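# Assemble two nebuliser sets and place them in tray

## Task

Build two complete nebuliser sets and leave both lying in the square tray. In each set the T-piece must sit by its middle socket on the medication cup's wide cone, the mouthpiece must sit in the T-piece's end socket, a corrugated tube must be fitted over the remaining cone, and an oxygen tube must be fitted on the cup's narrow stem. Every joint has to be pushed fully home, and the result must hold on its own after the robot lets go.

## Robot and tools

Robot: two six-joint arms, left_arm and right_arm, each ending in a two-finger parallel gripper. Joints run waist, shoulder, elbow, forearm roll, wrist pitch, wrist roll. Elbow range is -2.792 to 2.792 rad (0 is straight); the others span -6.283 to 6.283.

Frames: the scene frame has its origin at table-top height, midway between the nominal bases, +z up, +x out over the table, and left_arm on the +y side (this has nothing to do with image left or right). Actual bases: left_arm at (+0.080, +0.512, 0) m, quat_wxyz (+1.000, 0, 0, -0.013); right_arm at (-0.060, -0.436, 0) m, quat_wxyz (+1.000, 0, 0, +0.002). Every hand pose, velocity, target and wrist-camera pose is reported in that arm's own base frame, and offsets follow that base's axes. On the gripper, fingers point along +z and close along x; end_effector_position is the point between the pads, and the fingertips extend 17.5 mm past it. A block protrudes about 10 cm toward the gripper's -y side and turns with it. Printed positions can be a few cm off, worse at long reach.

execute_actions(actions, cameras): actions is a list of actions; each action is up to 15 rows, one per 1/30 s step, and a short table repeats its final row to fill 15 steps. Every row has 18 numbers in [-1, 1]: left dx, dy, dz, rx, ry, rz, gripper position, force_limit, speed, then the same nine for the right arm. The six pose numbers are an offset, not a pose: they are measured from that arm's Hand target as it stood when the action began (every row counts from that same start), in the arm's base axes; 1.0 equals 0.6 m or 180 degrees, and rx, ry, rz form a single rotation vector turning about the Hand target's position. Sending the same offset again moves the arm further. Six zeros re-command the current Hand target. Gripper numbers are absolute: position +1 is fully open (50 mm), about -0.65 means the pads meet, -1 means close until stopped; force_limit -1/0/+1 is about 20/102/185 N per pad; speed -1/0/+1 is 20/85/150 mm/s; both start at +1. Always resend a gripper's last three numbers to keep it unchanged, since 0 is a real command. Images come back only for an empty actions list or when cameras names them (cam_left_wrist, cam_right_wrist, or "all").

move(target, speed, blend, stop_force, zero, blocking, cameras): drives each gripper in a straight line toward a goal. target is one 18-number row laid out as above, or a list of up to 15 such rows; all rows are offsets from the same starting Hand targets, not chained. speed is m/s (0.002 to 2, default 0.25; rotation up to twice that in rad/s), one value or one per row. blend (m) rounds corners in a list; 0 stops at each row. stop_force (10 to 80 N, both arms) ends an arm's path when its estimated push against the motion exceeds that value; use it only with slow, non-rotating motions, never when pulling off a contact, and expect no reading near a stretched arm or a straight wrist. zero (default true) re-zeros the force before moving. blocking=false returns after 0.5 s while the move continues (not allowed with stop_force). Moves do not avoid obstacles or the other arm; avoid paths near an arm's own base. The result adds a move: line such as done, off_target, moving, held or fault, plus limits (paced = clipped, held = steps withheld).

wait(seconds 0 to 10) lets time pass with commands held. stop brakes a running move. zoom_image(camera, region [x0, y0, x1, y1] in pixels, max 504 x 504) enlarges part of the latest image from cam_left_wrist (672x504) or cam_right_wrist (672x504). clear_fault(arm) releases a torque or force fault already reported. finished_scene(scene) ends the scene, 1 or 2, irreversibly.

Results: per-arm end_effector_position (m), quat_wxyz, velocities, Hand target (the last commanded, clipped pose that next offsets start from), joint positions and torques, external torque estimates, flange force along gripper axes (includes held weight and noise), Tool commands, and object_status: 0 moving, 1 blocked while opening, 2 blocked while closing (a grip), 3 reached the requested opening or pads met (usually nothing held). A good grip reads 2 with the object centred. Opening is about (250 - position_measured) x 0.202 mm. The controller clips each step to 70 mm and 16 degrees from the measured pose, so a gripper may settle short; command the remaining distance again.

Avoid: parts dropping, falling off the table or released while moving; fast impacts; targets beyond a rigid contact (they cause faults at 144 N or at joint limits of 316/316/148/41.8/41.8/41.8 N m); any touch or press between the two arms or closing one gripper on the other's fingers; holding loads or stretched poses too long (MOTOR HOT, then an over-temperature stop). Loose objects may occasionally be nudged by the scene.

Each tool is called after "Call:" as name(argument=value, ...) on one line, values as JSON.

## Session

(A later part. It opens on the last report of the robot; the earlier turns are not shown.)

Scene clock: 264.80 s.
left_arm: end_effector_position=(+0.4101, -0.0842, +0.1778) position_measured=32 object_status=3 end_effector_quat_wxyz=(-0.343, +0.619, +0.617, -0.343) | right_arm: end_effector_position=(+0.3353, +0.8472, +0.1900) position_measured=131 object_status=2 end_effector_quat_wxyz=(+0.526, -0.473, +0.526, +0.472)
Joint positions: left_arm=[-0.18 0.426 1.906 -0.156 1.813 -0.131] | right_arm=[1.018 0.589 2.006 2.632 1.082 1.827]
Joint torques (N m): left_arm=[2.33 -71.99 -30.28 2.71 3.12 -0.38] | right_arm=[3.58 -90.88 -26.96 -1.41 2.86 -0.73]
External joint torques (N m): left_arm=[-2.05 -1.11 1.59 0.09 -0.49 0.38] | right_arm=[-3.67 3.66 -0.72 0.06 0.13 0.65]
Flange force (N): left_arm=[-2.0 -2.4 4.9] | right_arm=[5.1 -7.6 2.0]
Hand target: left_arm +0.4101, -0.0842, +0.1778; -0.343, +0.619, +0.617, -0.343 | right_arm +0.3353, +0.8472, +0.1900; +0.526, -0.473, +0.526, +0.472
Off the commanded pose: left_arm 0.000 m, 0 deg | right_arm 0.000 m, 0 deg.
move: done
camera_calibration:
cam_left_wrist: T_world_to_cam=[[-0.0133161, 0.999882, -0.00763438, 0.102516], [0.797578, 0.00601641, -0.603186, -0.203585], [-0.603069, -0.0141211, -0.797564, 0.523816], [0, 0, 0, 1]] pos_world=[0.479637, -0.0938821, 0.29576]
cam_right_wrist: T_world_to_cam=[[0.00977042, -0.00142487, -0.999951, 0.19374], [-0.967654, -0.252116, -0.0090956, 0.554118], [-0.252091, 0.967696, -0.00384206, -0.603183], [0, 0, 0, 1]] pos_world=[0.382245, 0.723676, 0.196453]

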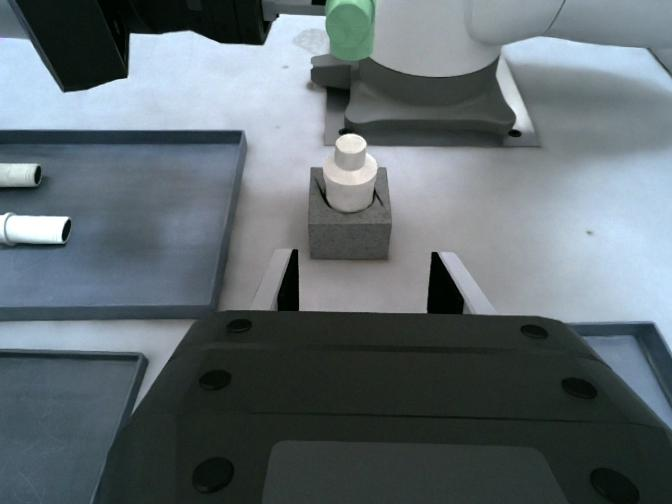

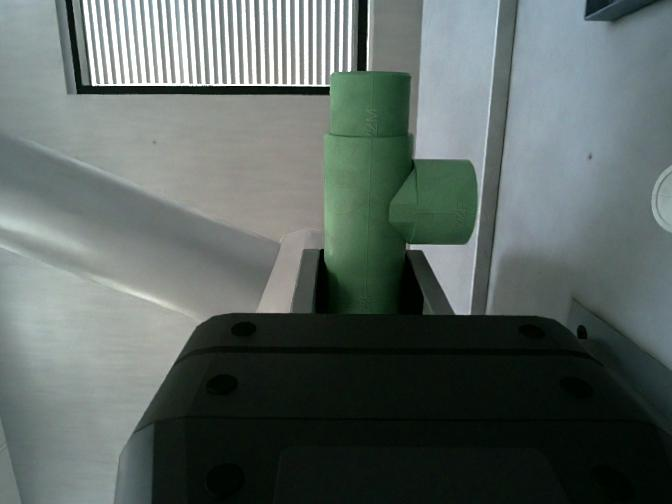

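Call:
move(target=[0,0,0,0,0,0,0.8,-0.8,-0.8,0.0037,0.0023,-0.0717,0,0,0,-1,-0.3,-0.8], speed=0.15, cameras=["all"])

Call:
zoom_image(camera="cam_right_wrist", region=[380, 120, 580, 270])

Call:
zoom_image(camera="cam_left_wrist", region=[290, 70, 420, 220])

Scene clock: 265.70 s.
left_arm: end_effector_position=(+0.4101, -0.0842, +0.1778) position_measured=32 object_status=3 end_effector_quat_wxyz=(-0.343, +0.619, +0.617, -0.343) | right_arm: end_effector_position=(+0.3376, +0.8486, +0.1470) position_measured=131 object_status=2 end_effector_quat_wxyz=(+0.526, -0.473, +0.526, +0.472)
Joint positions: left_arm=[-0.18 0.426 1.906 -0.156 1.813 -0.131] | right_arm=[1.016 0.658 2.004 2.645 1.141 1.792]
Joint torques (N m): left_arm=[2.28 -72.01 -30.23 2.74 3.12 -0.41] | right_arm=[3.1 -93.88 -24.24 -1.24 2.87 -0.69]
External joint torques (N m): left_arm=[-2.11 -1.15 1.23 0.08 -0.5 0.42] | right_arm=[-3.16 3.51 -0.86 0.03 0.13 0.61]
Flange force (N): left_arm=[-2.1 -2.3 4.2] | right_arm=[5.2 -6.7 2.2]
Hand target: left_arm +0.4101, -0.0842, +0.1778; -0.343, +0.619, +0.617, -0.343 | right_arm +0.3375, +0.8486, +0.1470; +0.526, -0.473, +0.526, +0.472
Off the commanded pose: left_arm 0.000 m, 0 deg | right_arm 0.000 m, 0 deg.
move: done
camera_calibration:
cam_left_wrist: T_world_to_cam=[[-0.0133161, 0.999882, -0.00763438, 0.102516], [0.797578, 0.00601641, -0.603186, -0.203585], [-0.603069, -0.0141211, -0.797564, 0.523816], [0, 0, 0, 1]] pos_world=[0.479637, -0.0938821, 0.29576]
cam_right_wrist: T_world_to_cam=[[0.00984174, -0.00130276, -0.999951, 0.150605], [-0.967654, -0.252115, -0.0091954, 0.55632], [-0.252091, 0.967696, -0.00374187, -0.604139], [0, 0, 0, 1]] pos_world=[0.384545, 0.725076, 0.153453]

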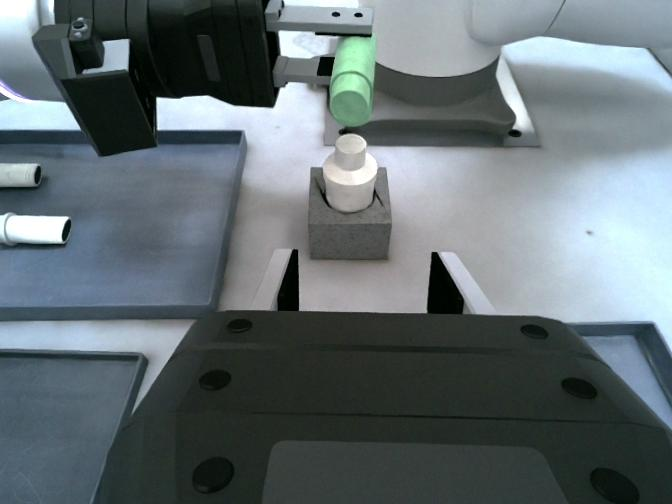

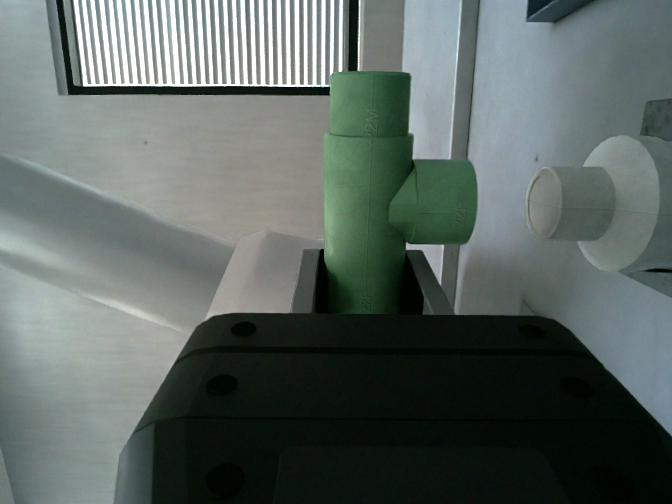

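Scaled by 2.520 from the camera's 672x504 image, which has a finer 960x720 frame.

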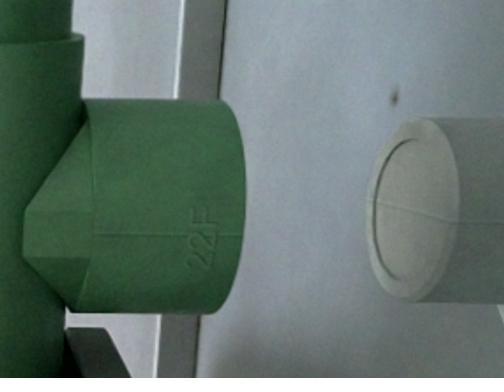

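Scaled by 3.360 from the camera's 672x504 image, which has a finer 960x720 frame.

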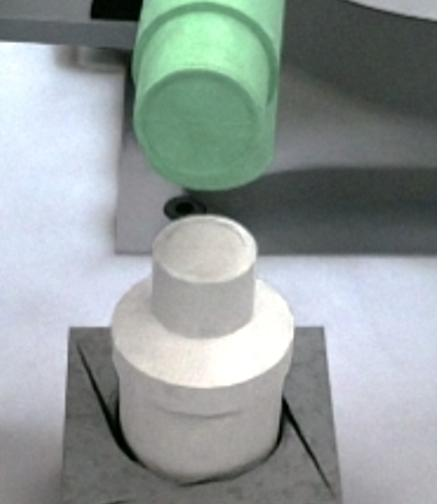

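Call:
zoom_image(camera="cam_left_wrist", region=[310, 60, 400, 180])

Call:
zoom_image(camera="cam_right_wrist", region=[400, 140, 500, 260])

Call:
zoom_image(camera="cam_right_wrist", region=[510, 140, 640, 260])

Scaled by 4.200 from the camera's 672x504 image, which has a finer 960x720 frame.

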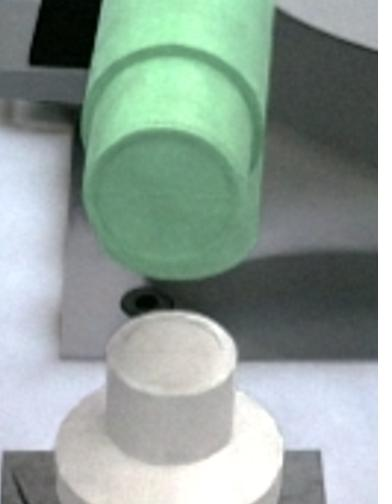

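Scaled by 4.200 from the camera's 672x504 image, which has a finer 960x720 frame.

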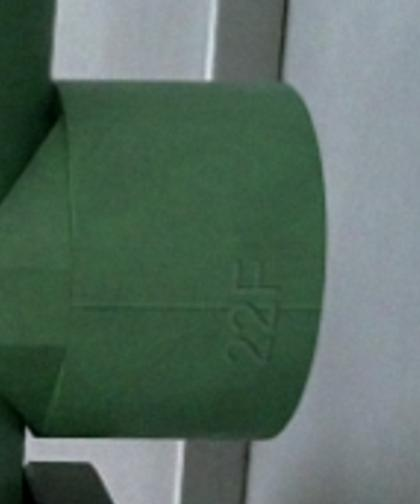

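Scaled by 3.877 from the camera's 672x504 image, which has a finer 960x720 frame.

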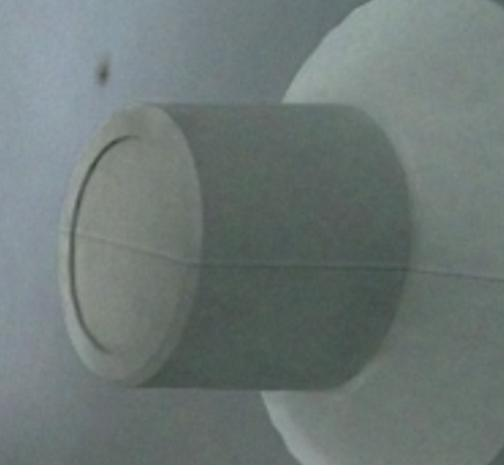

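Call:
move(target=[[0,0,0,0,0,0,0.8,-0.8,-0.8,-0.0008,0,-0.03,0,0,0,-1,-0.3,-0.8],[0,0,0,0,0,0,0.8,-0.8,-0.8,-0.0008,0,-0.0833,0,0,0,-1,-0.3,-0.8]], speed=0.04, stop_force=20, cameras=["all"])

Call:
zoom_image(camera="cam_right_wrist", region=[400, 120, 600, 270])

Call:
zoom_image(camera="cam_left_wrist", region=[300, 80, 410, 220])

Scene clock: 270.07 s.
left_arm: end_effector_position=(+0.4101, -0.0842, +0.1778) position_measured=32 object_status=3 end_effector_quat_wxyz=(-0.343, +0.619, +0.617, -0.343) | right_arm: end_effector_position=(+0.3371, +0.8487, +0.1085) position_measured=131 object_status=2 end_effector_quat_wxyz=(+0.526, -0.472, +0.526, +0.472)
Joint positions: left_arm=[-0.18 0.426 1.906 -0.156 1.813 -0.131] | right_arm=[1.017 0.72 2.001 2.658 1.194 1.761]
Joint torques (N m): left_arm=[2.38 -71.92 -30.24 2.75 3.11 -0.39] | right_arm=[2.26 -61.11 -4.45 -2.27 -8.06 -0.06]
External joint torques (N m): left_arm=[-2.04 -0.89 1.45 0.06 -0.49 0.39] | right_arm=[-2.47 -32.28 -18.44 1.19 11.09 -0.02]
Flange force (N): left_arm=[-2.1 -2.0 4.5] | right_arm=[-34.8 -5.0 -1.4]
Hand target: left_arm +0.4101, -0.0842, +0.1778; -0.343, +0.619, +0.617, -0.343 | right_arm +0.3371, +0.8487, +0.1085; +0.526, -0.472, +0.526, +0.472 (not the last commanded pose)
Off the commanded pose: left_arm 0.000 m, 0 deg | right_arm 0.012 m, 0 deg.
move: contact (right_arm); path passed 1 of 2 targets
camera_calibration:
cam_left_wrist: T_world_to_cam=[[-0.0133161, 0.999882, -0.00763438, 0.102516], [0.797578, 0.00601641, -0.603186, -0.203585], [-0.603069, -0.0141211, -0.797564, 0.523816], [0, 0, 0, 1]] pos_world=[0.479637, -0.0938821, 0.29576]
cam_right_wrist: T_world_to_cam=[[0.0102394, -0.0000611192, -0.999948, 0.111056], [-0.96765, -0.252103, -0.00989327, 0.555676], [-0.252089, 0.9677, -0.00264053, -0.604614], [0, 0, 0, 1]] pos_world=[0.384146, 0.725179, 0.114951]

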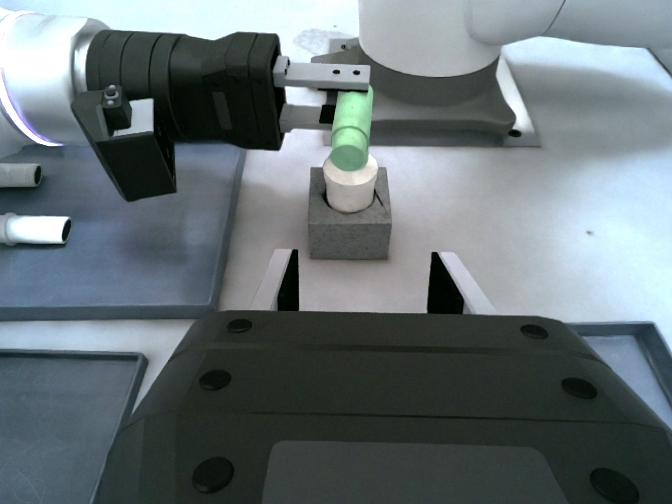

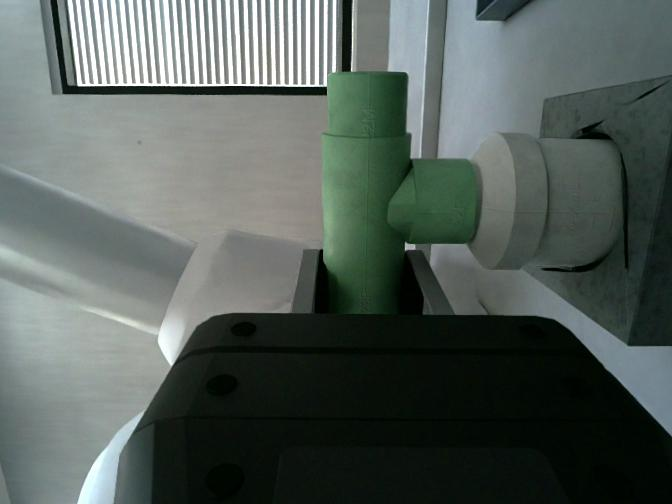

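Scaled by 2.520 from the camera's 672x504 image, which has a finer 960x720 frame.

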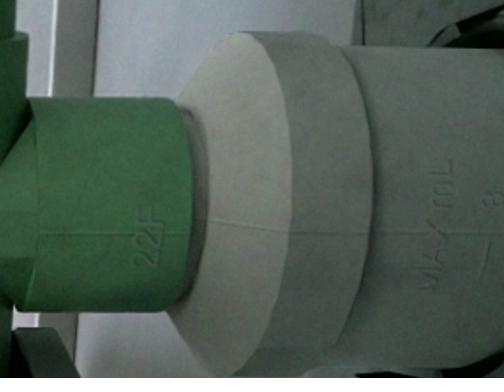

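Scaled by 3.600 from the camera's 672x504 image, which has a finer 960x720 frame.

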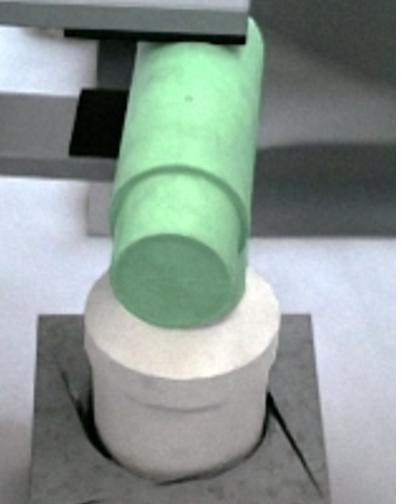

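Call:
move(target=[0,0,0,0,0,0,0.8,-0.8,-0.8,0,0,-0.0133,0,0,0,-1,-0.3,-0.8], speed=0.02, stop_force=60, zero=false)

Scene clock: 270.87 s.
left_arm: end_effector_position=(+0.4101, -0.0842, +0.1778) position_measured=32 object_status=3 end_effector_quat_wxyz=(-0.343, +0.619, +0.617, -0.343) | right_arm: end_effector_position=(+0.3370, +0.8487, +0.1077) position_measured=131 object_status=2 end_effector_quat_wxyz=(+0.526, -0.472, +0.526, +0.473)
Joint positions: left_arm=[-0.18 0.426 1.906 -0.156 1.813 -0.131] | right_arm=[1.017 0.721 2.001 2.658 1.196 1.761]
Joint torques (N m): left_arm=[2.2 -72.14 -30.32 2.76 3.05 -0.44] | right_arm=[0.74 -37.83 6.74 -2.89 -15.65 0.34]
External joint torques (N m): left_arm=[-2 -1.4 1.29 0.07 -0.42 0.44] | right_arm=[-0.72 -55.78 -29.58 1.81 18.69 -0.41]
Flange force (N): left_arm=[-1.9 -2.8 4.3] | right_arm=[-60.9 -2.1 -3.9]
Hand target: left_arm +0.4101, -0.0842, +0.1778; -0.343, +0.619, +0.617, -0.343 | right_arm +0.3370, +0.8487, +0.1077; +0.526, -0.472, +0.526, +0.473 (not the last commanded pose)
Off the commanded pose: left_arm 0.000 m, 0 deg | right_arm 0.007 m, 0 deg.
move: contact (right_arm)

Call:
move(target=[[0,0,0,0,0,0,0.8,-0.8,-0.8,0,0,0.0015,0,0,0,-1,-0.3,-0.8],[0,0,0,0,0,0,0.8,-0.8,-0.8,0,0,0.0015,0,0,0,0.6,-0.3,-0.8],[0,0,0,0,0,0,0.8,-0.8,-0.8,-0.023,-0.215,0.0015,0,0,0,0.6,-0.3,-0.8],[0,0,0,0,0,0,0.8,-0.8,-0.8,0,-0.2,0.235,0,0,0,0.6,-0.3,-0.8],[0,0,0,0,0,0,0.8,-0.8,-0.8,0.0533,0.0097,0.235,-0.497,0.053,0,0.6,-0.3,-0.8]], blend=[0,0,0.03,0.03,0], speed=[0.02,0.05,0.15,0.3,0.4], cameras=["all"])

Scene clock: 276.57 s.
left_arm: end_effector_position=(+0.4101, -0.0842, +0.1778) position_measured=32 object_status=3 end_effector_quat_wxyz=(-0.343, +0.619, +0.617, -0.343) | right_arm: end_effector_position=(+0.3690, +0.8545, +0.2488) position_measured=63 object_status=3 end_effector_quat_wxyz=(+0.001, -0.669, +0.744, +0.000)
Joint positions: left_arm=[-0.18 0.426 1.906 -0.156 1.813 -0.131] | right_arm=[1.126 0.66 1.096 0 1.384 4.374]
Joint torques (N m): left_arm=[2.35 -72.03 -30.28 2.76 3.13 -0.45] | right_arm=[2.93 -113.27 -42.78 3.94 -0.05 -0.56]
External joint torques (N m): left_arm=[-2.34 -0.41 1.62 0.03 -0.52 0.45] | right_arm=[-3.17 4.08 -0.73 0.32 0.01 0.56]
Flange force (N): left_arm=[-2.5 -1.3 4.8] | right_arm=[-8.1 -5.5 0.5]
Hand target: left_arm +0.4101, -0.0842, +0.1778; -0.343, +0.619, +0.617, -0.343 | right_arm +0.3690, +0.8545, +0.2487; +0.001, -0.669, +0.744, +0.000
Off the commanded pose: left_arm 0.000 m, 0 deg | right_arm 0.000 m, 0 deg.
move: done; limits=paced
camera_calibration:
cam_left_wrist: T_world_to_cam=[[-0.0133161, 0.999882, -0.00763438, 0.102516], [0.797578, 0.00601641, -0.603186, -0.203585], [-0.603069, -0.0141211, -0.797564, 0.523816], [0, 0, 0, 1]] pos_world=[0.479637, -0.0938821, 0.29576]
cam_right_wrist: T_world_to_cam=[[-0.0961275, -0.995367, -0.00183594, 0.892316], [-0.931162, 0.0892748, 0.353506, 0.193713], [-0.351705, 0.0356912, -0.93543, 0.463373], [0, 0, 0, 1]] pos_world=[0.429125, 0.85435, 0.366613]

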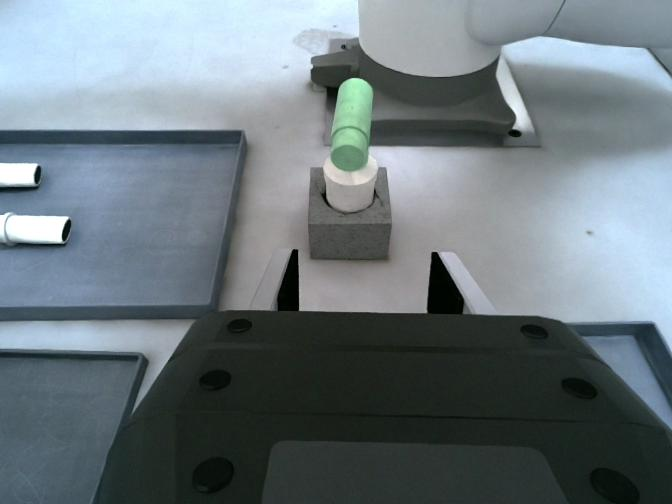

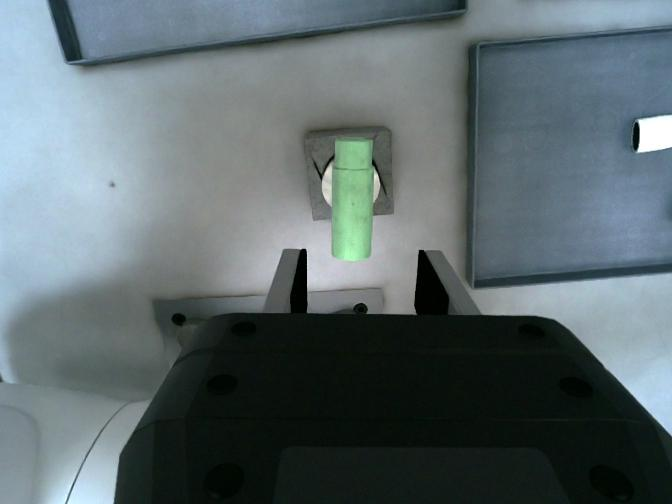

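Call:
move(target=[[0,0,0,0,0,0,0.8,-0.8,-0.8,0,0,-0.17,0,0,0,0.6,-0.3,-0.8],[0,0,0,0,0,0,0.8,-0.8,-0.8,0,0,-0.2188,0,0,0,0.6,-0.3,-0.8]], blend=[0.01,0], speed=[0.2,0.1], cameras=["cam_right_wrist"])

Call:
move(target=[0,0,0,0,0,0,0.8,-0.8,-0.8,0,0,0,0,0,0,-1,0,-0.8])

Scene clock: 278.07 s.
left_arm: end_effector_position=(+0.4101, -0.0842, +0.1778) position_measured=32 object_status=3 end_effector_quat_wxyz=(-0.343, +0.619, +0.617, -0.343) | right_arm: end_effector_position=(+0.3690, +0.8545, +0.1173) position_measured=63 object_status=3 end_effector_quat_wxyz=(+0.001, -0.669, +0.744, +0.000)
Joint positions: left_arm=[-0.18 0.426 1.906 -0.156 1.813 -0.131] | right_arm=[1.126 0.725 1.228 -0.001 1.187 4.374]
Joint torques (N m): left_arm=[2.2 -72.19 -30.29 2.74 3.13 -0.41] | right_arm=[3.13 -115.33 -39.99 3.72 -0.08 -0.62]
External joint torques (N m): left_arm=[-2.21 -1.18 1.24 0.08 -0.5 0.41] | right_arm=[-3.25 3.21 -1.05 0.3 0.05 0.62]
Flange force (N): left_arm=[-2.3 -2.4 4.3] | right_arm=[-6.9 -5.1 1.2]
Hand target: left_arm +0.4101, -0.0842, +0.1778; -0.343, +0.619, +0.617, -0.343 | right_arm +0.3690, +0.8545, +0.1174; +0.001, -0.669, +0.744, +0.000
Off the commanded pose: left_arm 0.000 m, 0 deg | right_arm 0.000 m, 0 deg.
move: done
camera_calibration:
cam_right_wrist: T_world_to_cam=[[-0.0961461, -0.995366, -0.00160602, 0.892027], [-0.931114, 0.0893692, 0.35361, 0.240073], [-0.351828, 0.0354936, -0.935391, 0.340577], [0, 0, 0, 1]] pos_world=[0.429125, 0.85435, 0.235113]
Images, in order (width x height): cam_right_wrist 672x504.

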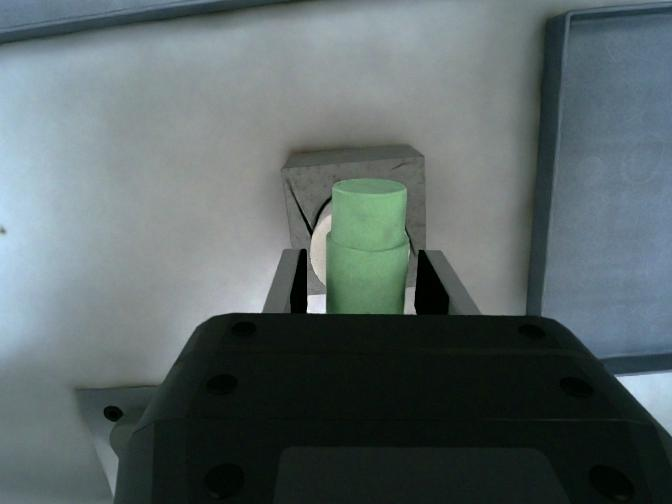

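Scene clock: 278.70 s.
left_arm: end_effector_position=(+0.4101, -0.0842, +0.1778) position_measured=32 object_status=3 end_effector_quat_wxyz=(-0.343, +0.619, +0.617, -0.343) | right_arm: end_effector_position=(+0.3690, +0.8545, +0.1174) position_measured=131 object_status=2 end_effector_quat_wxyz=(+0.001, -0.669, +0.744, +0.000)
Joint positions: left_arm=[-0.18 0.426 1.906 -0.156 1.813 -0.131] | right_arm=[1.126 0.725 1.228 -0.001 1.187 4.374]
Joint torques (N m): left_arm=[2.29 -72.15 -30.29 2.77 3.12 -0.37] | right_arm=[3.16 -115.63 -40.32 3.73 -0.05 -0.61]
External joint torques (N m): left_arm=[-2.11 -1.01 1.49 0.03 -0.49 0.37] | right_arm=[-3.26 3.36 -0.8 0.29 0.01 0.61]
Flange force (N): left_arm=[-2.2 -2.2 4.7] | right_arm=[-6.3 -5.0 1.5]
Hand target: left_arm +0.4101, -0.0842, +0.1778; -0.343, +0.619, +0.617, -0.343 | right_arm +0.3690, +0.8545, +0.1174; +0.001, -0.669, +0.744, +0.000
Off the commanded pose: left_arm 0.000 m, 0 deg | right_arm 0.000 m, 0 deg.
move: done

Call:
move(target=[0,0,0,0,0,0,0.8,-0.8,-0.8,0,0,-0.0167,0,0,0,-1,0,-0.8], speed=0.02, stop_force=60)

Call:
move(target=[0,0,0,0,0,0,0.8,-0.8,-0.8,0,0,-0.0083,0,0,0,-1,0,-0.8], speed=0.02, stop_force=78, zero=false, cameras=["all"])

Call:
zoom_image(camera="cam_left_wrist", region=[300, 80, 410, 220])

Scene clock: 279.67 s.
left_arm: end_effector_position=(+0.4101, -0.0842, +0.1778) position_measured=32 object_status=3 end_effector_quat_wxyz=(-0.343, +0.619, +0.617, -0.343) | right_arm: end_effector_position=(+0.3691, +0.8548, +0.1149) position_measured=131 object_status=2 end_effector_quat_wxyz=(+0.001, -0.669, +0.744, +0.000)
Joint positions: left_arm=[-0.18 0.426 1.906 -0.156 1.813 -0.131] | right_arm=[1.126 0.726 1.231 -0.001 1.182 4.374]
Joint torques (N m): left_arm=[2.17 -71.99 -30.28 2.76 3.15 -0.38] | right_arm=[12.95 -49.57 -10.11 6.5 -4.02 -0.61]
External joint torques (N m): left_arm=[-1.93 -0.91 1.42 0.05 -0.52 0.38] | right_arm=[-13.16 -62.65 -30.94 -2.48 3.97 0.61]
Flange force (N): left_arm=[-1.9 -2.0 4.5] | right_arm=[10.3 -11.0 -70.0]
Hand target: left_arm +0.4101, -0.0842, +0.1778; -0.343, +0.619, +0.617, -0.343 | right_arm +0.3691, +0.8548, +0.1148; +0.001, -0.669, +0.744, +0.000 (not the last commanded pose)
Off the commanded pose: left_arm 0.000 m, 0 deg | right_arm 0.007 m, 0 deg.
move: contact (right_arm)

Scene clock: 280.30 s.
left_arm: end_effector_position=(+0.4101, -0.0842, +0.1778) position_measured=32 object_status=3 end_effector_quat_wxyz=(-0.343, +0.619, +0.617, -0.343) | right_arm: end_effector_position=(+0.3692, +0.8549, +0.1146) position_measured=131 object_status=2 end_effector_quat_wxyz=(+0.002, -0.669, +0.744, +0.000)
Joint positions: left_arm=[-0.18 0.426 1.906 -0.156 1.813 -0.131] | right_arm=[1.126 0.727 1.231 -0.001 1.181 4.374]
Joint torques (N m): left_arm=[2.16 -72.07 -30.33 2.73 3.14 -0.45] | right_arm=[14.83 -31.45 -2.75 7.16 -5.91 -0.6]
External joint torques (N m): left_arm=[-2.18 -0.77 1.79 0.05 -0.51 0.45] | right_arm=[-14.72 -80.51 -38.19 -3.14 5.87 0.6]
Flange force (N): left_arm=[-2.1 -2.0 5.2] | right_arm=[15.8 -11.0 -89.8]
Hand target: left_arm +0.4101, -0.0842, +0.1778; -0.343, +0.619, +0.617, -0.343 | right_arm +0.3692, +0.8549, +0.1146; +0.002, -0.669, +0.744, +0.000 (not the last commanded pose)
Off the commanded pose: left_arm 0.000 m, 0 deg | right_arm 0.005 m, 0 deg.
move: contact (right_arm)
camera_calibration:
cam_left_wrist: T_world_to_cam=[[-0.0133161, 0.999882, -0.00763438, 0.102516], [0.797578, 0.00601641, -0.603186, -0.203585], [-0.603069, -0.0141211, -0.797564, 0.523816], [0, 0, 0, 1]] pos_world=[0.479637, -0.0938821, 0.29576]
cam_right_wrist: T_world_to_cam=[[-0.0961866, -0.995357, -0.00348163, 0.892675], [-0.93142, 0.0887735, 0.352952, 0.241863], [-0.351004, 0.0371921, -0.935635, 0.33642], [0, 0, 0, 1]] pos_world=[0.429224, 0.854548, 0.232508]

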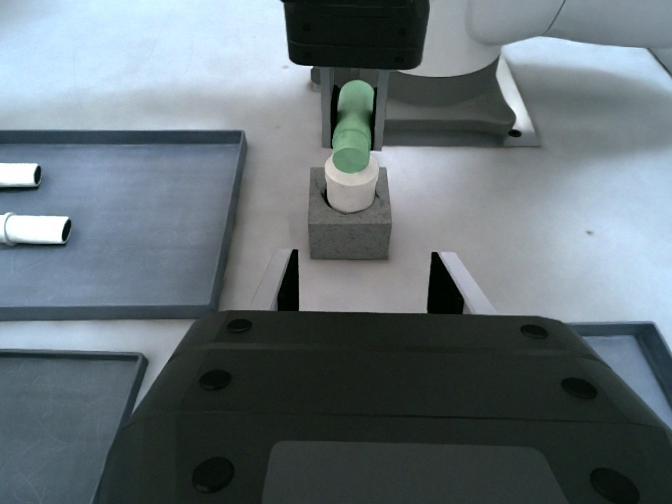

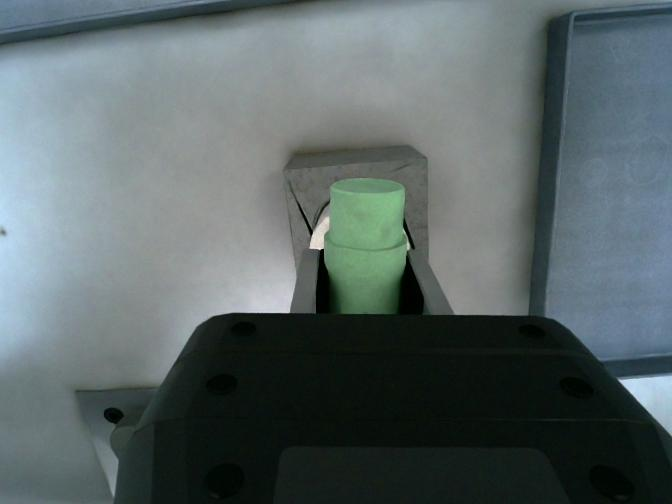

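Scaled by 3.600 from the camera's 672x504 image, which has a finer 960x720 frame.

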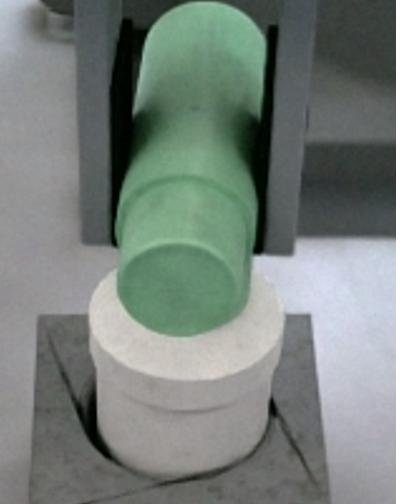

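Call:
move(target=[[0,0,0,0,0,0,0.8,-0.8,-0.8,0,0,0.005,0,0,0,-1,0,-0.8],[0,0,0,0,0,0,0.8,-0.8,-0.8,0,0,0.235,0,0,0,-1,0,-0.8]], blend=[0.003,0], speed=[0.02,0.1], cameras=["all"])

Scene clock: 282.43 s.
left_arm: end_effector_position=(+0.4101, -0.0842, +0.1778) position_measured=32 object_status=3 end_effector_quat_wxyz=(-0.343, +0.619, +0.617, -0.343) | right_arm: end_effector_position=(+0.3692, +0.8548, +0.2557) position_measured=131 object_status=2 end_effector_quat_wxyz=(+0.002, -0.669, +0.744, +0.000)
Joint positions: left_arm=[-0.18 0.426 1.906 -0.156 1.813 -0.131] | right_arm=[1.126 0.658 1.087 -0.001 1.393 4.374]
Joint torques (N m): left_arm=[1.93 -71.92 -30.16 2.74 3.14 -0.37] | right_arm=[3.22 -113.26 -42.8 4.02 -0.14 -0.61]
External joint torques (N m): left_arm=[-1.79 -0.65 1.43 0.06 -0.53 0.37] | right_arm=[-3.15 3.87 -0.9 0.26 0.09 0.61]
Flange force (N): left_arm=[-1.7 -1.5 4.4] | right_arm=[-8.4 -5.5 0.0]
Hand target: left_arm +0.4101, -0.0842, +0.1778; -0.343, +0.619, +0.617, -0.343 | right_arm +0.3692, +0.8549, +0.2556; +0.002, -0.669, +0.744, +0.000
Off the commanded pose: left_arm 0.000 m, 0 deg | right_arm 0.000 m, 0 deg.
move: done; blend cut to 0.0015 m at target 1
camera_calibration:
cam_left_wrist: T_world_to_cam=[[-0.0133161, 0.999882, -0.00763438, 0.102516], [0.797578, 0.00601641, -0.603186, -0.203585], [-0.603069, -0.0141211, -0.797564, 0.523816], [0, 0, 0, 1]] pos_world=[0.479637, -0.0938821, 0.29576]
cam_right_wrist: T_world_to_cam=[[-0.0961321, -0.995362, -0.00361924, 0.893198], [-0.93146, 0.0886773, 0.352873, 0.19219], [-0.350915, 0.0372936, -0.935664, 0.468323], [0, 0, 0, 1]] pos_world=[0.429224, 0.854547, 0.373608]

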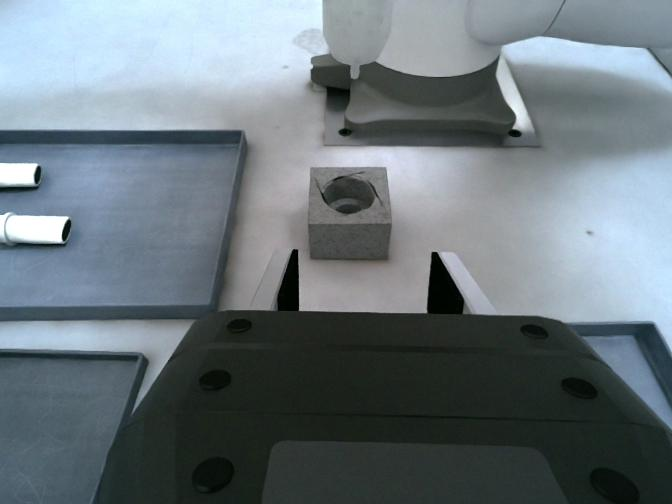

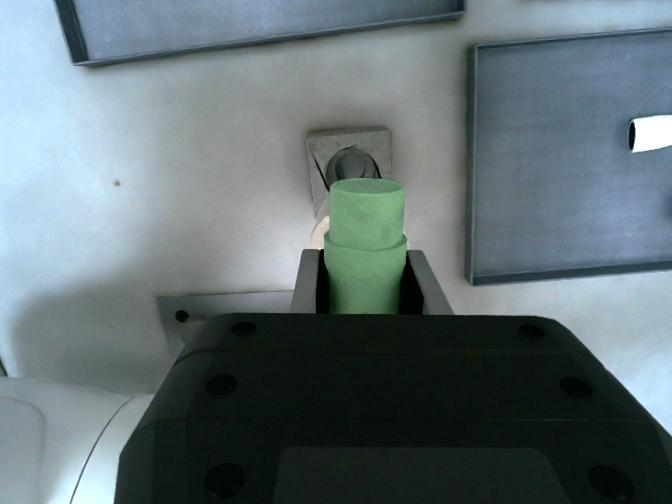

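Call:
move(target=[[0,0,0,0,0,0,0.8,-0.8,-0.8,0.101,-0.3253,0.0237,0,0,0,-1,0,-0.8],[0,0,0,0,0,0,0.8,-0.8,-0.8,0.4048,-0.583,-0.0768,0.4974,-0.0233,0.0242,-1,0,-0.8]], blend=[0.04,0], speed=0.3)

Scene clock: 286.33 s.
left_arm: end_effector_position=(+0.4101, -0.0842, +0.1778) position_measured=32 object_status=3 end_effector_quat_wxyz=(-0.343, +0.619, +0.617, -0.343) | right_arm: end_effector_position=(+0.6121, +0.5050, +0.2095) position_measured=131 object_status=2 end_effector_quat_wxyz=(+0.496, -0.498, +0.504, +0.502)
Joint positions: left_arm=[-0.18 0.426 1.906 -0.156 1.813 -0.131] | right_arm=[0.284 0.571 1.977 1.806 1.41 2.157]
Joint torques (N m): left_arm=[2.09 -71.88 -30.16 2.7 3.09 -0.37] | right_arm=[3.28 -90.69 -28.44 0.95 2.52 -0.75]
External joint torques (N m): left_arm=[-1.85 -1.46 1.14 0.12 -0.46 0.37] | right_arm=[-3.41 3.74 -0.8 0.13 0.07 0.67]
Flange force (N): left_arm=[-1.7 -2.8 4.0] | right_arm=[4.2 -7.2 -3.1]
Hand target: left_arm +0.4101, -0.0842, +0.1778; -0.343, +0.619, +0.617, -0.343 | right_arm +0.6121, +0.5051, +0.2095; +0.496, -0.498, +0.504, +0.502
Off the commanded pose: left_arm 0.000 m, 0 deg | right_arm 0.000 m, 0 deg.
move: done

Call:
move(target=[[-0.15,-0.2,0.08,0.1257,-0.1257,0.2269,0.8,-0.8,-0.8,0,0,0,0,0,0,-1,0,-0.8],[-0.2918,-0.4347,-0.0463,0.2514,-0.2514,0.4537,0.6,-0.4,-0.6,0,0,0,0,0,0,-1,0,-0.8]], blend=[0.05,0], speed=0.35, cameras=["cam_left_wrist"])

Call:
zoom_image(camera="cam_left_wrist", region=[250, 80, 430, 260])

Scene clock: 290.67 s.
left_arm: end_effector_position=(+0.2350, -0.3450, +0.1500) position_measured=63 object_status=3 end_effector_quat_wxyz=(+0.000, +0.000, +1.000, +0.000) | right_arm: end_effector_position=(+0.6121, +0.5051, +0.2095) position_measured=131 object_status=2 end_effector_quat_wxyz=(+0.496, -0.498, +0.504, +0.502)
Joint positions: left_arm=[-1.056 -0.056 2.26 0 0.936 -2.626] | right_arm=[0.284 0.571 1.977 1.806 1.41 2.157]
Joint torques (N m): left_arm=[2.33 -29.66 -37.14 3.48 0.35 -0.36] | right_arm=[3.47 -90.84 -28.42 0.94 2.5 -0.67]
External joint torques (N m): left_arm=[-2.34 -0.06 1.65 0.02 -0.42 0.36] | right_arm=[-3.45 3.68 -0.75 0.13 0.09 0.59]
Flange force (N): left_arm=[5.6 -0.2 2.7] | right_arm=[4.3 -6.9 -3.2]
Hand target: left_arm +0.2350, -0.3450, +0.1500; +0.000, +0.000, +1.000, +0.000 | right_arm +0.6121, +0.5051, +0.2095; +0.496, -0.498, +0.504, +0.502
Off the commanded pose: left_arm 0.000 m, 0 deg | right_arm 0.000 m, 0 deg.
move: done
camera_calibration:
cam_left_wrist: T_world_to_cam=[[-0.999858, -0.00286974, -0.0166103, 0.247988], [-0.00862199, 0.933809, 0.357668, 0.286286], [0.0144845, 0.35776, -0.933701, 0.395973], [0, 0, 0, 1]] pos_world=[0.244686, -0.408288, 0.271445]
Images, in order (width x height): cam_left_wrist 672x504.

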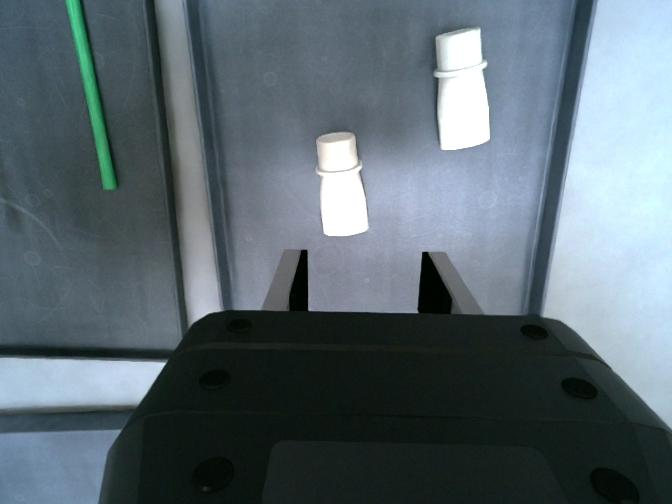

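Scaled by 2.800 from the camera's 672x504 image, which has a finer 960x720 frame.

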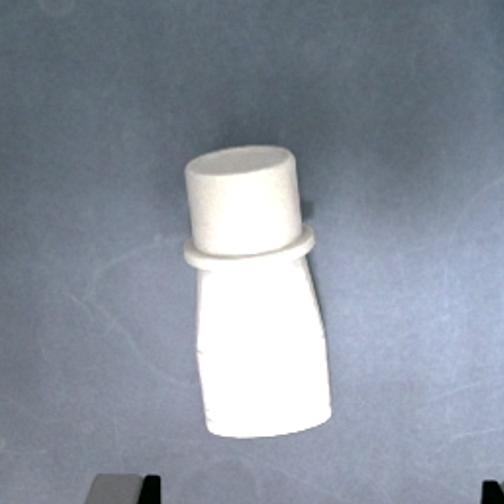

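Call:
move(target=[[0.0128,-0.0073,-0.12,0,0,0.035,0.6,-0.4,-0.6,0,0,0,0,0,0,-1,0,-0.8],[0.0128,-0.0073,-0.213,0,0,0.035,0.6,-0.4,-0.6,0,0,0,0,0,0,-1,0,-0.8]], blend=[0.01,0], speed=[0.2,0.1], cameras=["cam_left_wrist"])

Call:
zoom_image(camera="cam_left_wrist", region=[250, 150, 450, 320])

Scene clock: 292.80 s.
left_arm: end_effector_position=(+0.2427, -0.3494, +0.0222) position_measured=63 object_status=3 end_effector_quat_wxyz=(+0.000, -0.055, +0.998, +0.000) | right_arm: end_effector_position=(+0.6121, +0.5051, +0.2095) position_measured=131 object_status=2 end_effector_quat_wxyz=(+0.496, -0.498, +0.504, +0.502)
Joint positions: left_arm=[-1.045 0.155 2.359 0 0.627 -2.726] | right_arm=[0.284 0.571 1.977 1.806 1.41 2.157]
Joint torques (N m): left_arm=[2.22 -42.06 -27.39 2.51 0.34 -0.42] | right_arm=[3.16 -90.55 -28.16 0.94 2.6 -0.69]
External joint torques (N m): left_arm=[-2.16 -0.47 1.65 0.04 -0.4 0.42] | right_arm=[-3.29 3.35 -1.26 0.15 -0.01 0.61]
Flange force (N): left_arm=[5.5 1.6 1.2] | right_arm=[3.6 -7.5 -2.6]
Hand target: left_arm +0.2427, -0.3494, +0.0222; +0.000, -0.055, +0.998, +0.000 | right_arm +0.6121, +0.5051, +0.2095; +0.496, -0.498, +0.504, +0.502
Off the commanded pose: left_arm 0.000 m, 0 deg | right_arm 0.000 m, 0 deg.
move: done
camera_calibration:
cam_left_wrist: T_world_to_cam=[[-0.993506, -0.112563, -0.0165863, 0.213733], [-0.111025, 0.927221, 0.357679, 0.358702], [-0.0248824, 0.357198, -0.933697, 0.287459], [0, 0, 0, 1]] pos_world=[0.259322, -0.411218, 0.143644]
Images, in order (width x height): cam_left_wrist 672x504.

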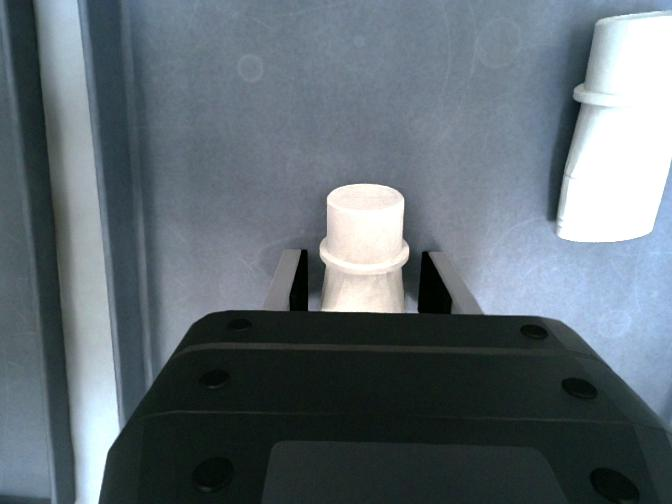

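Scaled by 2.520 from the camera's 672x504 image, which has a finer 960x720 frame.

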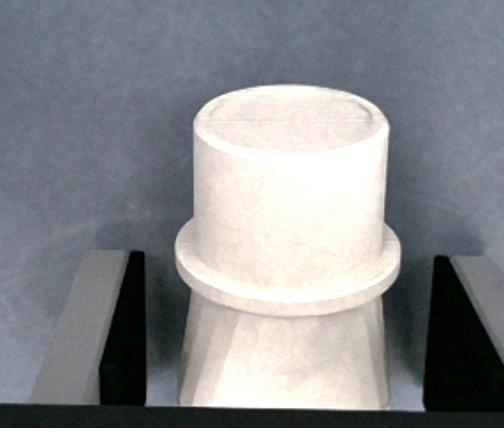

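Call:
move(target=[0,0,0,0,0,0,-1,-0.2,-0.6,0,0,0,0,0,0,-1,0,-0.8], cameras=["cam_left_wrist"])

Call:
zoom_image(camera="cam_left_wrist", region=[250, 150, 450, 320])

Scene clock: 294.13 s.
left_arm: end_effector_position=(+0.2427, -0.3494, +0.0222) position_measured=124 object_status=2 end_effector_quat_wxyz=(+0.000, -0.055, +0.998, +0.000) | right_arm: end_effector_position=(+0.6121, +0.5051, +0.2095) position_measured=131 object_status=2 end_effector_quat_wxyz=(+0.496, -0.498, +0.504, +0.502)
Joint positions: left_arm=[-1.045 0.155 2.359 0 0.627 -2.726] | right_arm=[0.284 0.571 1.977 1.806 1.41 2.157]
Joint torques (N m): left_arm=[2.3 -42.28 -27.37 2.53 0.32 -0.43] | right_arm=[3.14 -90.52 -28.63 0.89 2.59 -0.7]
External joint torques (N m): left_arm=[-2.13 -0.43 1.31 0.04 -0.4 0.43] | right_arm=[-3.14 3.51 -0.64 0.18 0 0.62]
Flange force (N): left_arm=[5.1 1.0 1.1] | right_arm=[4.0 -6.5 -2.7]
Hand target: left_arm +0.2427, -0.3494, +0.0222; +0.000, -0.055, +0.998, +0.000 | right_arm +0.6121, +0.5051, +0.2095; +0.496, -0.498, +0.504, +0.502
Off the commanded pose: left_arm 0.000 m, 0 deg | right_arm 0.000 m, 0 deg.
move: done
camera_calibration:
cam_left_wrist: T_world_to_cam=[[-0.993506, -0.112563, -0.0165863, 0.213733], [-0.111025, 0.927221, 0.357679, 0.358702], [-0.0248824, 0.357198, -0.933697, 0.287459], [0, 0, 0, 1]] pos_world=[0.259322, -0.411218, 0.143644]
Images, in order (width x height): cam_left_wrist 672x504.

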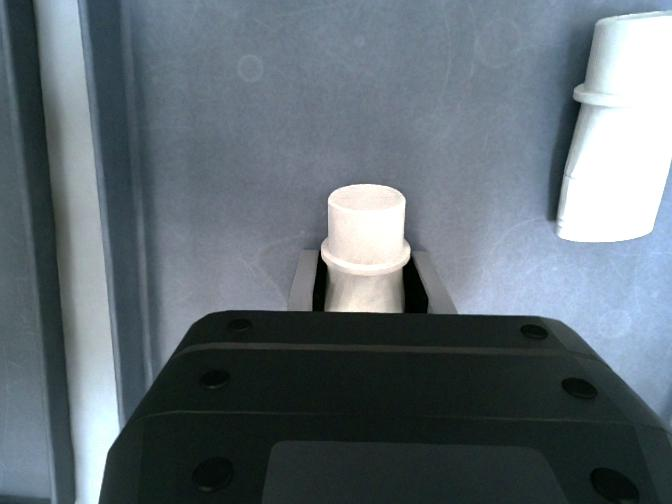

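Scaled by 2.520 from the camera's 672x504 image, which has a finer 960x720 frame.

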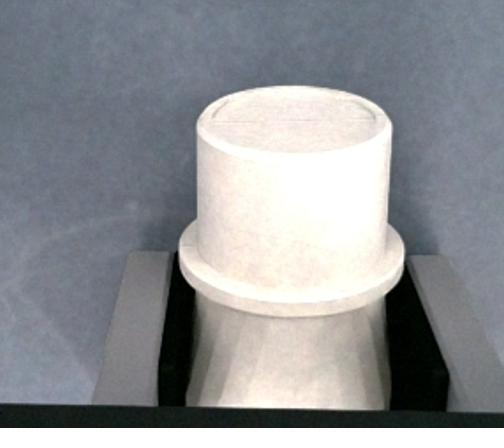

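Call:
move(target=[[0,0,0.2,0,0,0,-1,-0.2,-0.6,0,0,0,0,0,0,-1,0,-0.8],[0.2305,-0.122,0.3248,0.025,0.0272,0.4616,-1,-0.2,-0.6,0,0,0,0,0,0,-1,0,-0.8]], blend=[0.04,0], speed=[0.2,0.3], cameras=["cam_left_wrist"])

Call:
zoom_image(camera="cam_left_wrist", region=[270, 0, 470, 150])

Call:
zoom_image(camera="cam_left_wrist", region=[270, 130, 470, 280])

Scene clock: 298.00 s.
left_arm: end_effector_position=(+0.3810, -0.4226, +0.2171) position_measured=124 object_status=2 end_effector_quat_wxyz=(+0.037, +0.703, -0.709, -0.038) | right_arm: end_effector_position=(+0.6121, +0.5051, +0.2095) position_measured=131 object_status=2 end_effector_quat_wxyz=(+0.496, -0.498, +0.504, +0.502)
Joint positions: left_arm=[-0.858 0.153 1.901 -0.086 1.161 -3.953] | right_arm=[0.284 0.571 1.977 1.806 1.41 2.157]
Joint torques (N m): left_arm=[2.02 -54.59 -40.41 3.62 0.55 -0.4] | right_arm=[3.3 -90.86 -28.54 0.94 2.52 -0.65]
External joint torques (N m): left_arm=[-1.68 -0.71 1.64 0.12 -0.39 0.4] | right_arm=[-3.32 3.71 -0.7 0.13 0.07 0.57]
Flange force (N): left_arm=[-1.5 4.4 2.5] | right_arm=[4.3 -6.8 -3.0]
Hand target: left_arm +0.3810, -0.4226, +0.2171; +0.037, +0.703, -0.710, -0.038 | right_arm +0.6121, +0.5051, +0.2095; +0.496, -0.498, +0.504, +0.502
Off the commanded pose: left_arm 0.000 m, 0 deg | right_arm 0.000 m, 0 deg.
move: done
camera_calibration:
cam_left_wrist: T_world_to_cam=[[-0.0081122, -0.999812, -0.0176366, -0.404023], [-0.890684, -0.000792727, 0.454623, 0.256041], [-0.454551, 0.0193966, -0.89051, 0.51063], [0, 0, 0, 1]] pos_world=[0.456882, -0.413648, 0.331193]
Images, in order (width x height): cam_left_wrist 672x504.

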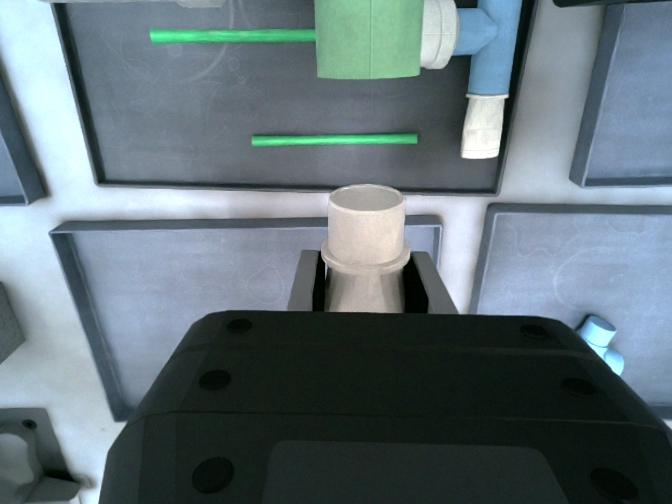

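Scaled by 2.520 from the camera's 672x504 image, which has a finer 960x720 frame.

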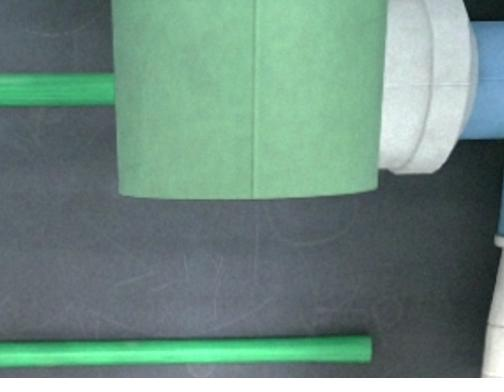

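Scaled by 2.520 from the camera's 672x504 image, which has a finer 960x720 frame.

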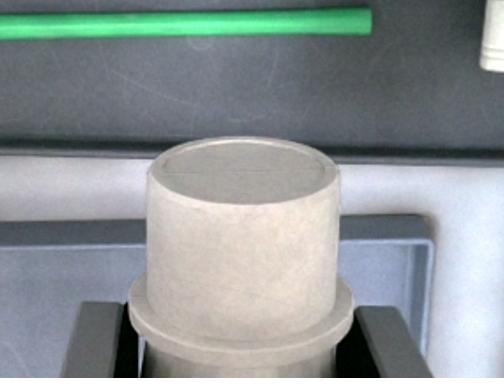

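Call:
zoom_image(camera="cam_left_wrist", region=[305, 0, 435, 90])

Call:
zoom_image(camera="cam_left_wrist", region=[305, 180, 435, 270])

Scaled by 3.877 from the camera's 672x504 image, which has a finer 960x720 frame.

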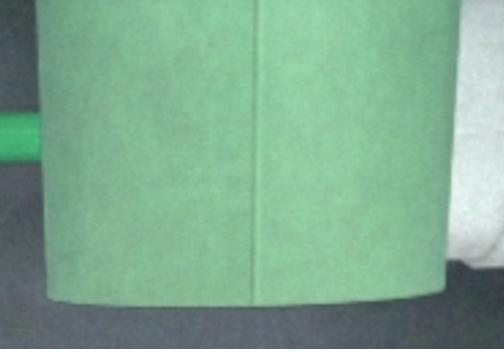

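Scaled by 3.877 from the camera's 672x504 image, which has a finer 960x720 frame.

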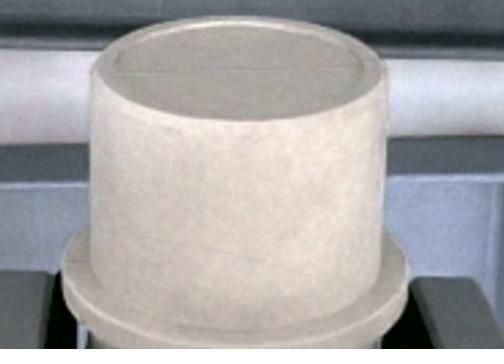

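Call:
move(target=[0.0317,-0.0001,0,0,0,0.0031,-1,-0.2,-0.6,0,0,0,0,0,0,-1,0,-0.8], speed=0.1, cameras=["cam_left_wrist"])

Call:
zoom_image(camera="cam_left_wrist", region=[305, 0, 435, 160])

Call:
zoom_image(camera="cam_left_wrist", region=[305, 180, 435, 270])

Scene clock: 300.47 s.
left_arm: end_effector_position=(+0.4000, -0.4226, +0.2171) position_measured=124 object_status=2 end_effector_quat_wxyz=(+0.037, +0.706, -0.706, -0.038) | right_arm: end_effector_position=(+0.6121, +0.5051, +0.2095) position_measured=131 object_status=2 end_effector_quat_wxyz=(+0.496, -0.498, +0.504, +0.502)
Joint positions: left_arm=[-0.834 0.172 1.877 -0.084 1.166 -3.939] | right_arm=[0.284 0.571 1.977 1.806 1.41 2.157]
Joint torques (N m): left_arm=[2.17 -56.84 -40.62 3.62 0.61 -0.45] | right_arm=[3.21 -90.72 -28.26 0.91 2.54 -0.69]
External joint torques (N m): left_arm=[-2.27 -0.12 1.95 0.09 -0.44 0.45] | right_arm=[-3.1 3.54 -1.08 0.15 0.05 0.62]
Flange force (N): left_arm=[-0.7 4.7 3.4] | right_arm=[4.0 -7.3 -2.5]
Hand target: left_arm +0.4000, -0.4226, +0.2171; +0.037, +0.706, -0.706, -0.038 | right_arm +0.6121, +0.5051, +0.2095; +0.496, -0.498, +0.504, +0.502
Off the commanded pose: left_arm 0.000 m, 0 deg | right_arm 0.000 m, 0 deg.
move: done
camera_calibration:
cam_left_wrist: T_world_to_cam=[[0.00154674, -0.999842, -0.0177132, -0.407819], [-0.890661, -0.009431, 0.45457, 0.269295], [-0.454666, 0.0150733, -0.890535, 0.517476], [0, 0, 0, 1]] pos_world=[0.47576, -0.413015, 0.331193]
Images, in order (width x height): cam_left_wrist 672x504.

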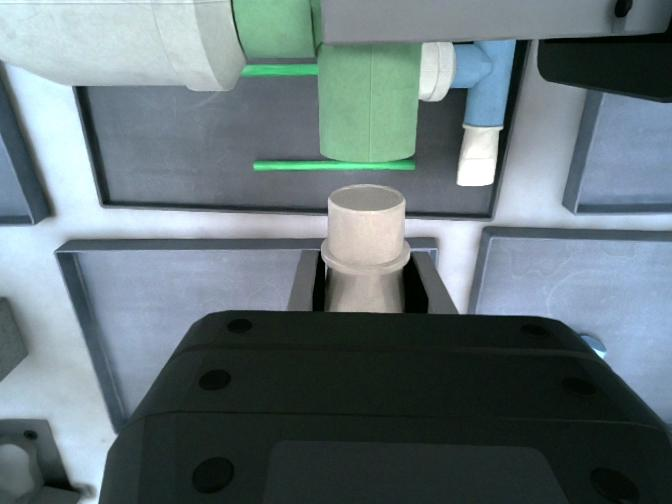

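Scaled by 3.150 from the camera's 672x504 image, which has a finer 960x720 frame.

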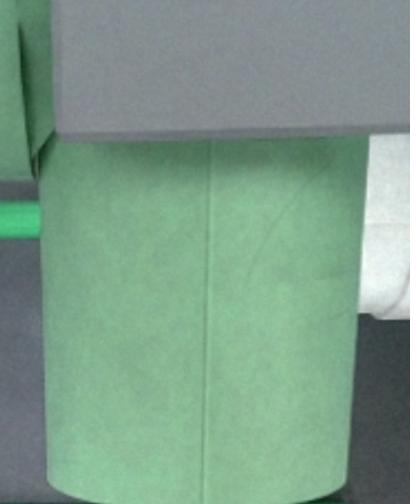

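Scaled by 3.877 from the camera's 672x504 image, which has a finer 960x720 frame.

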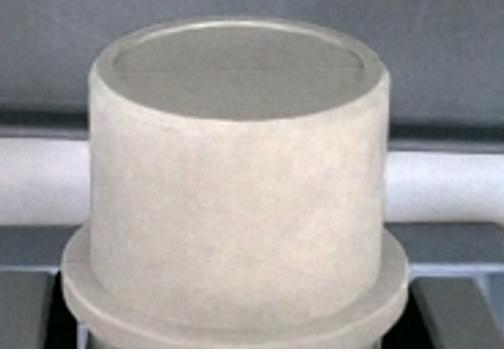

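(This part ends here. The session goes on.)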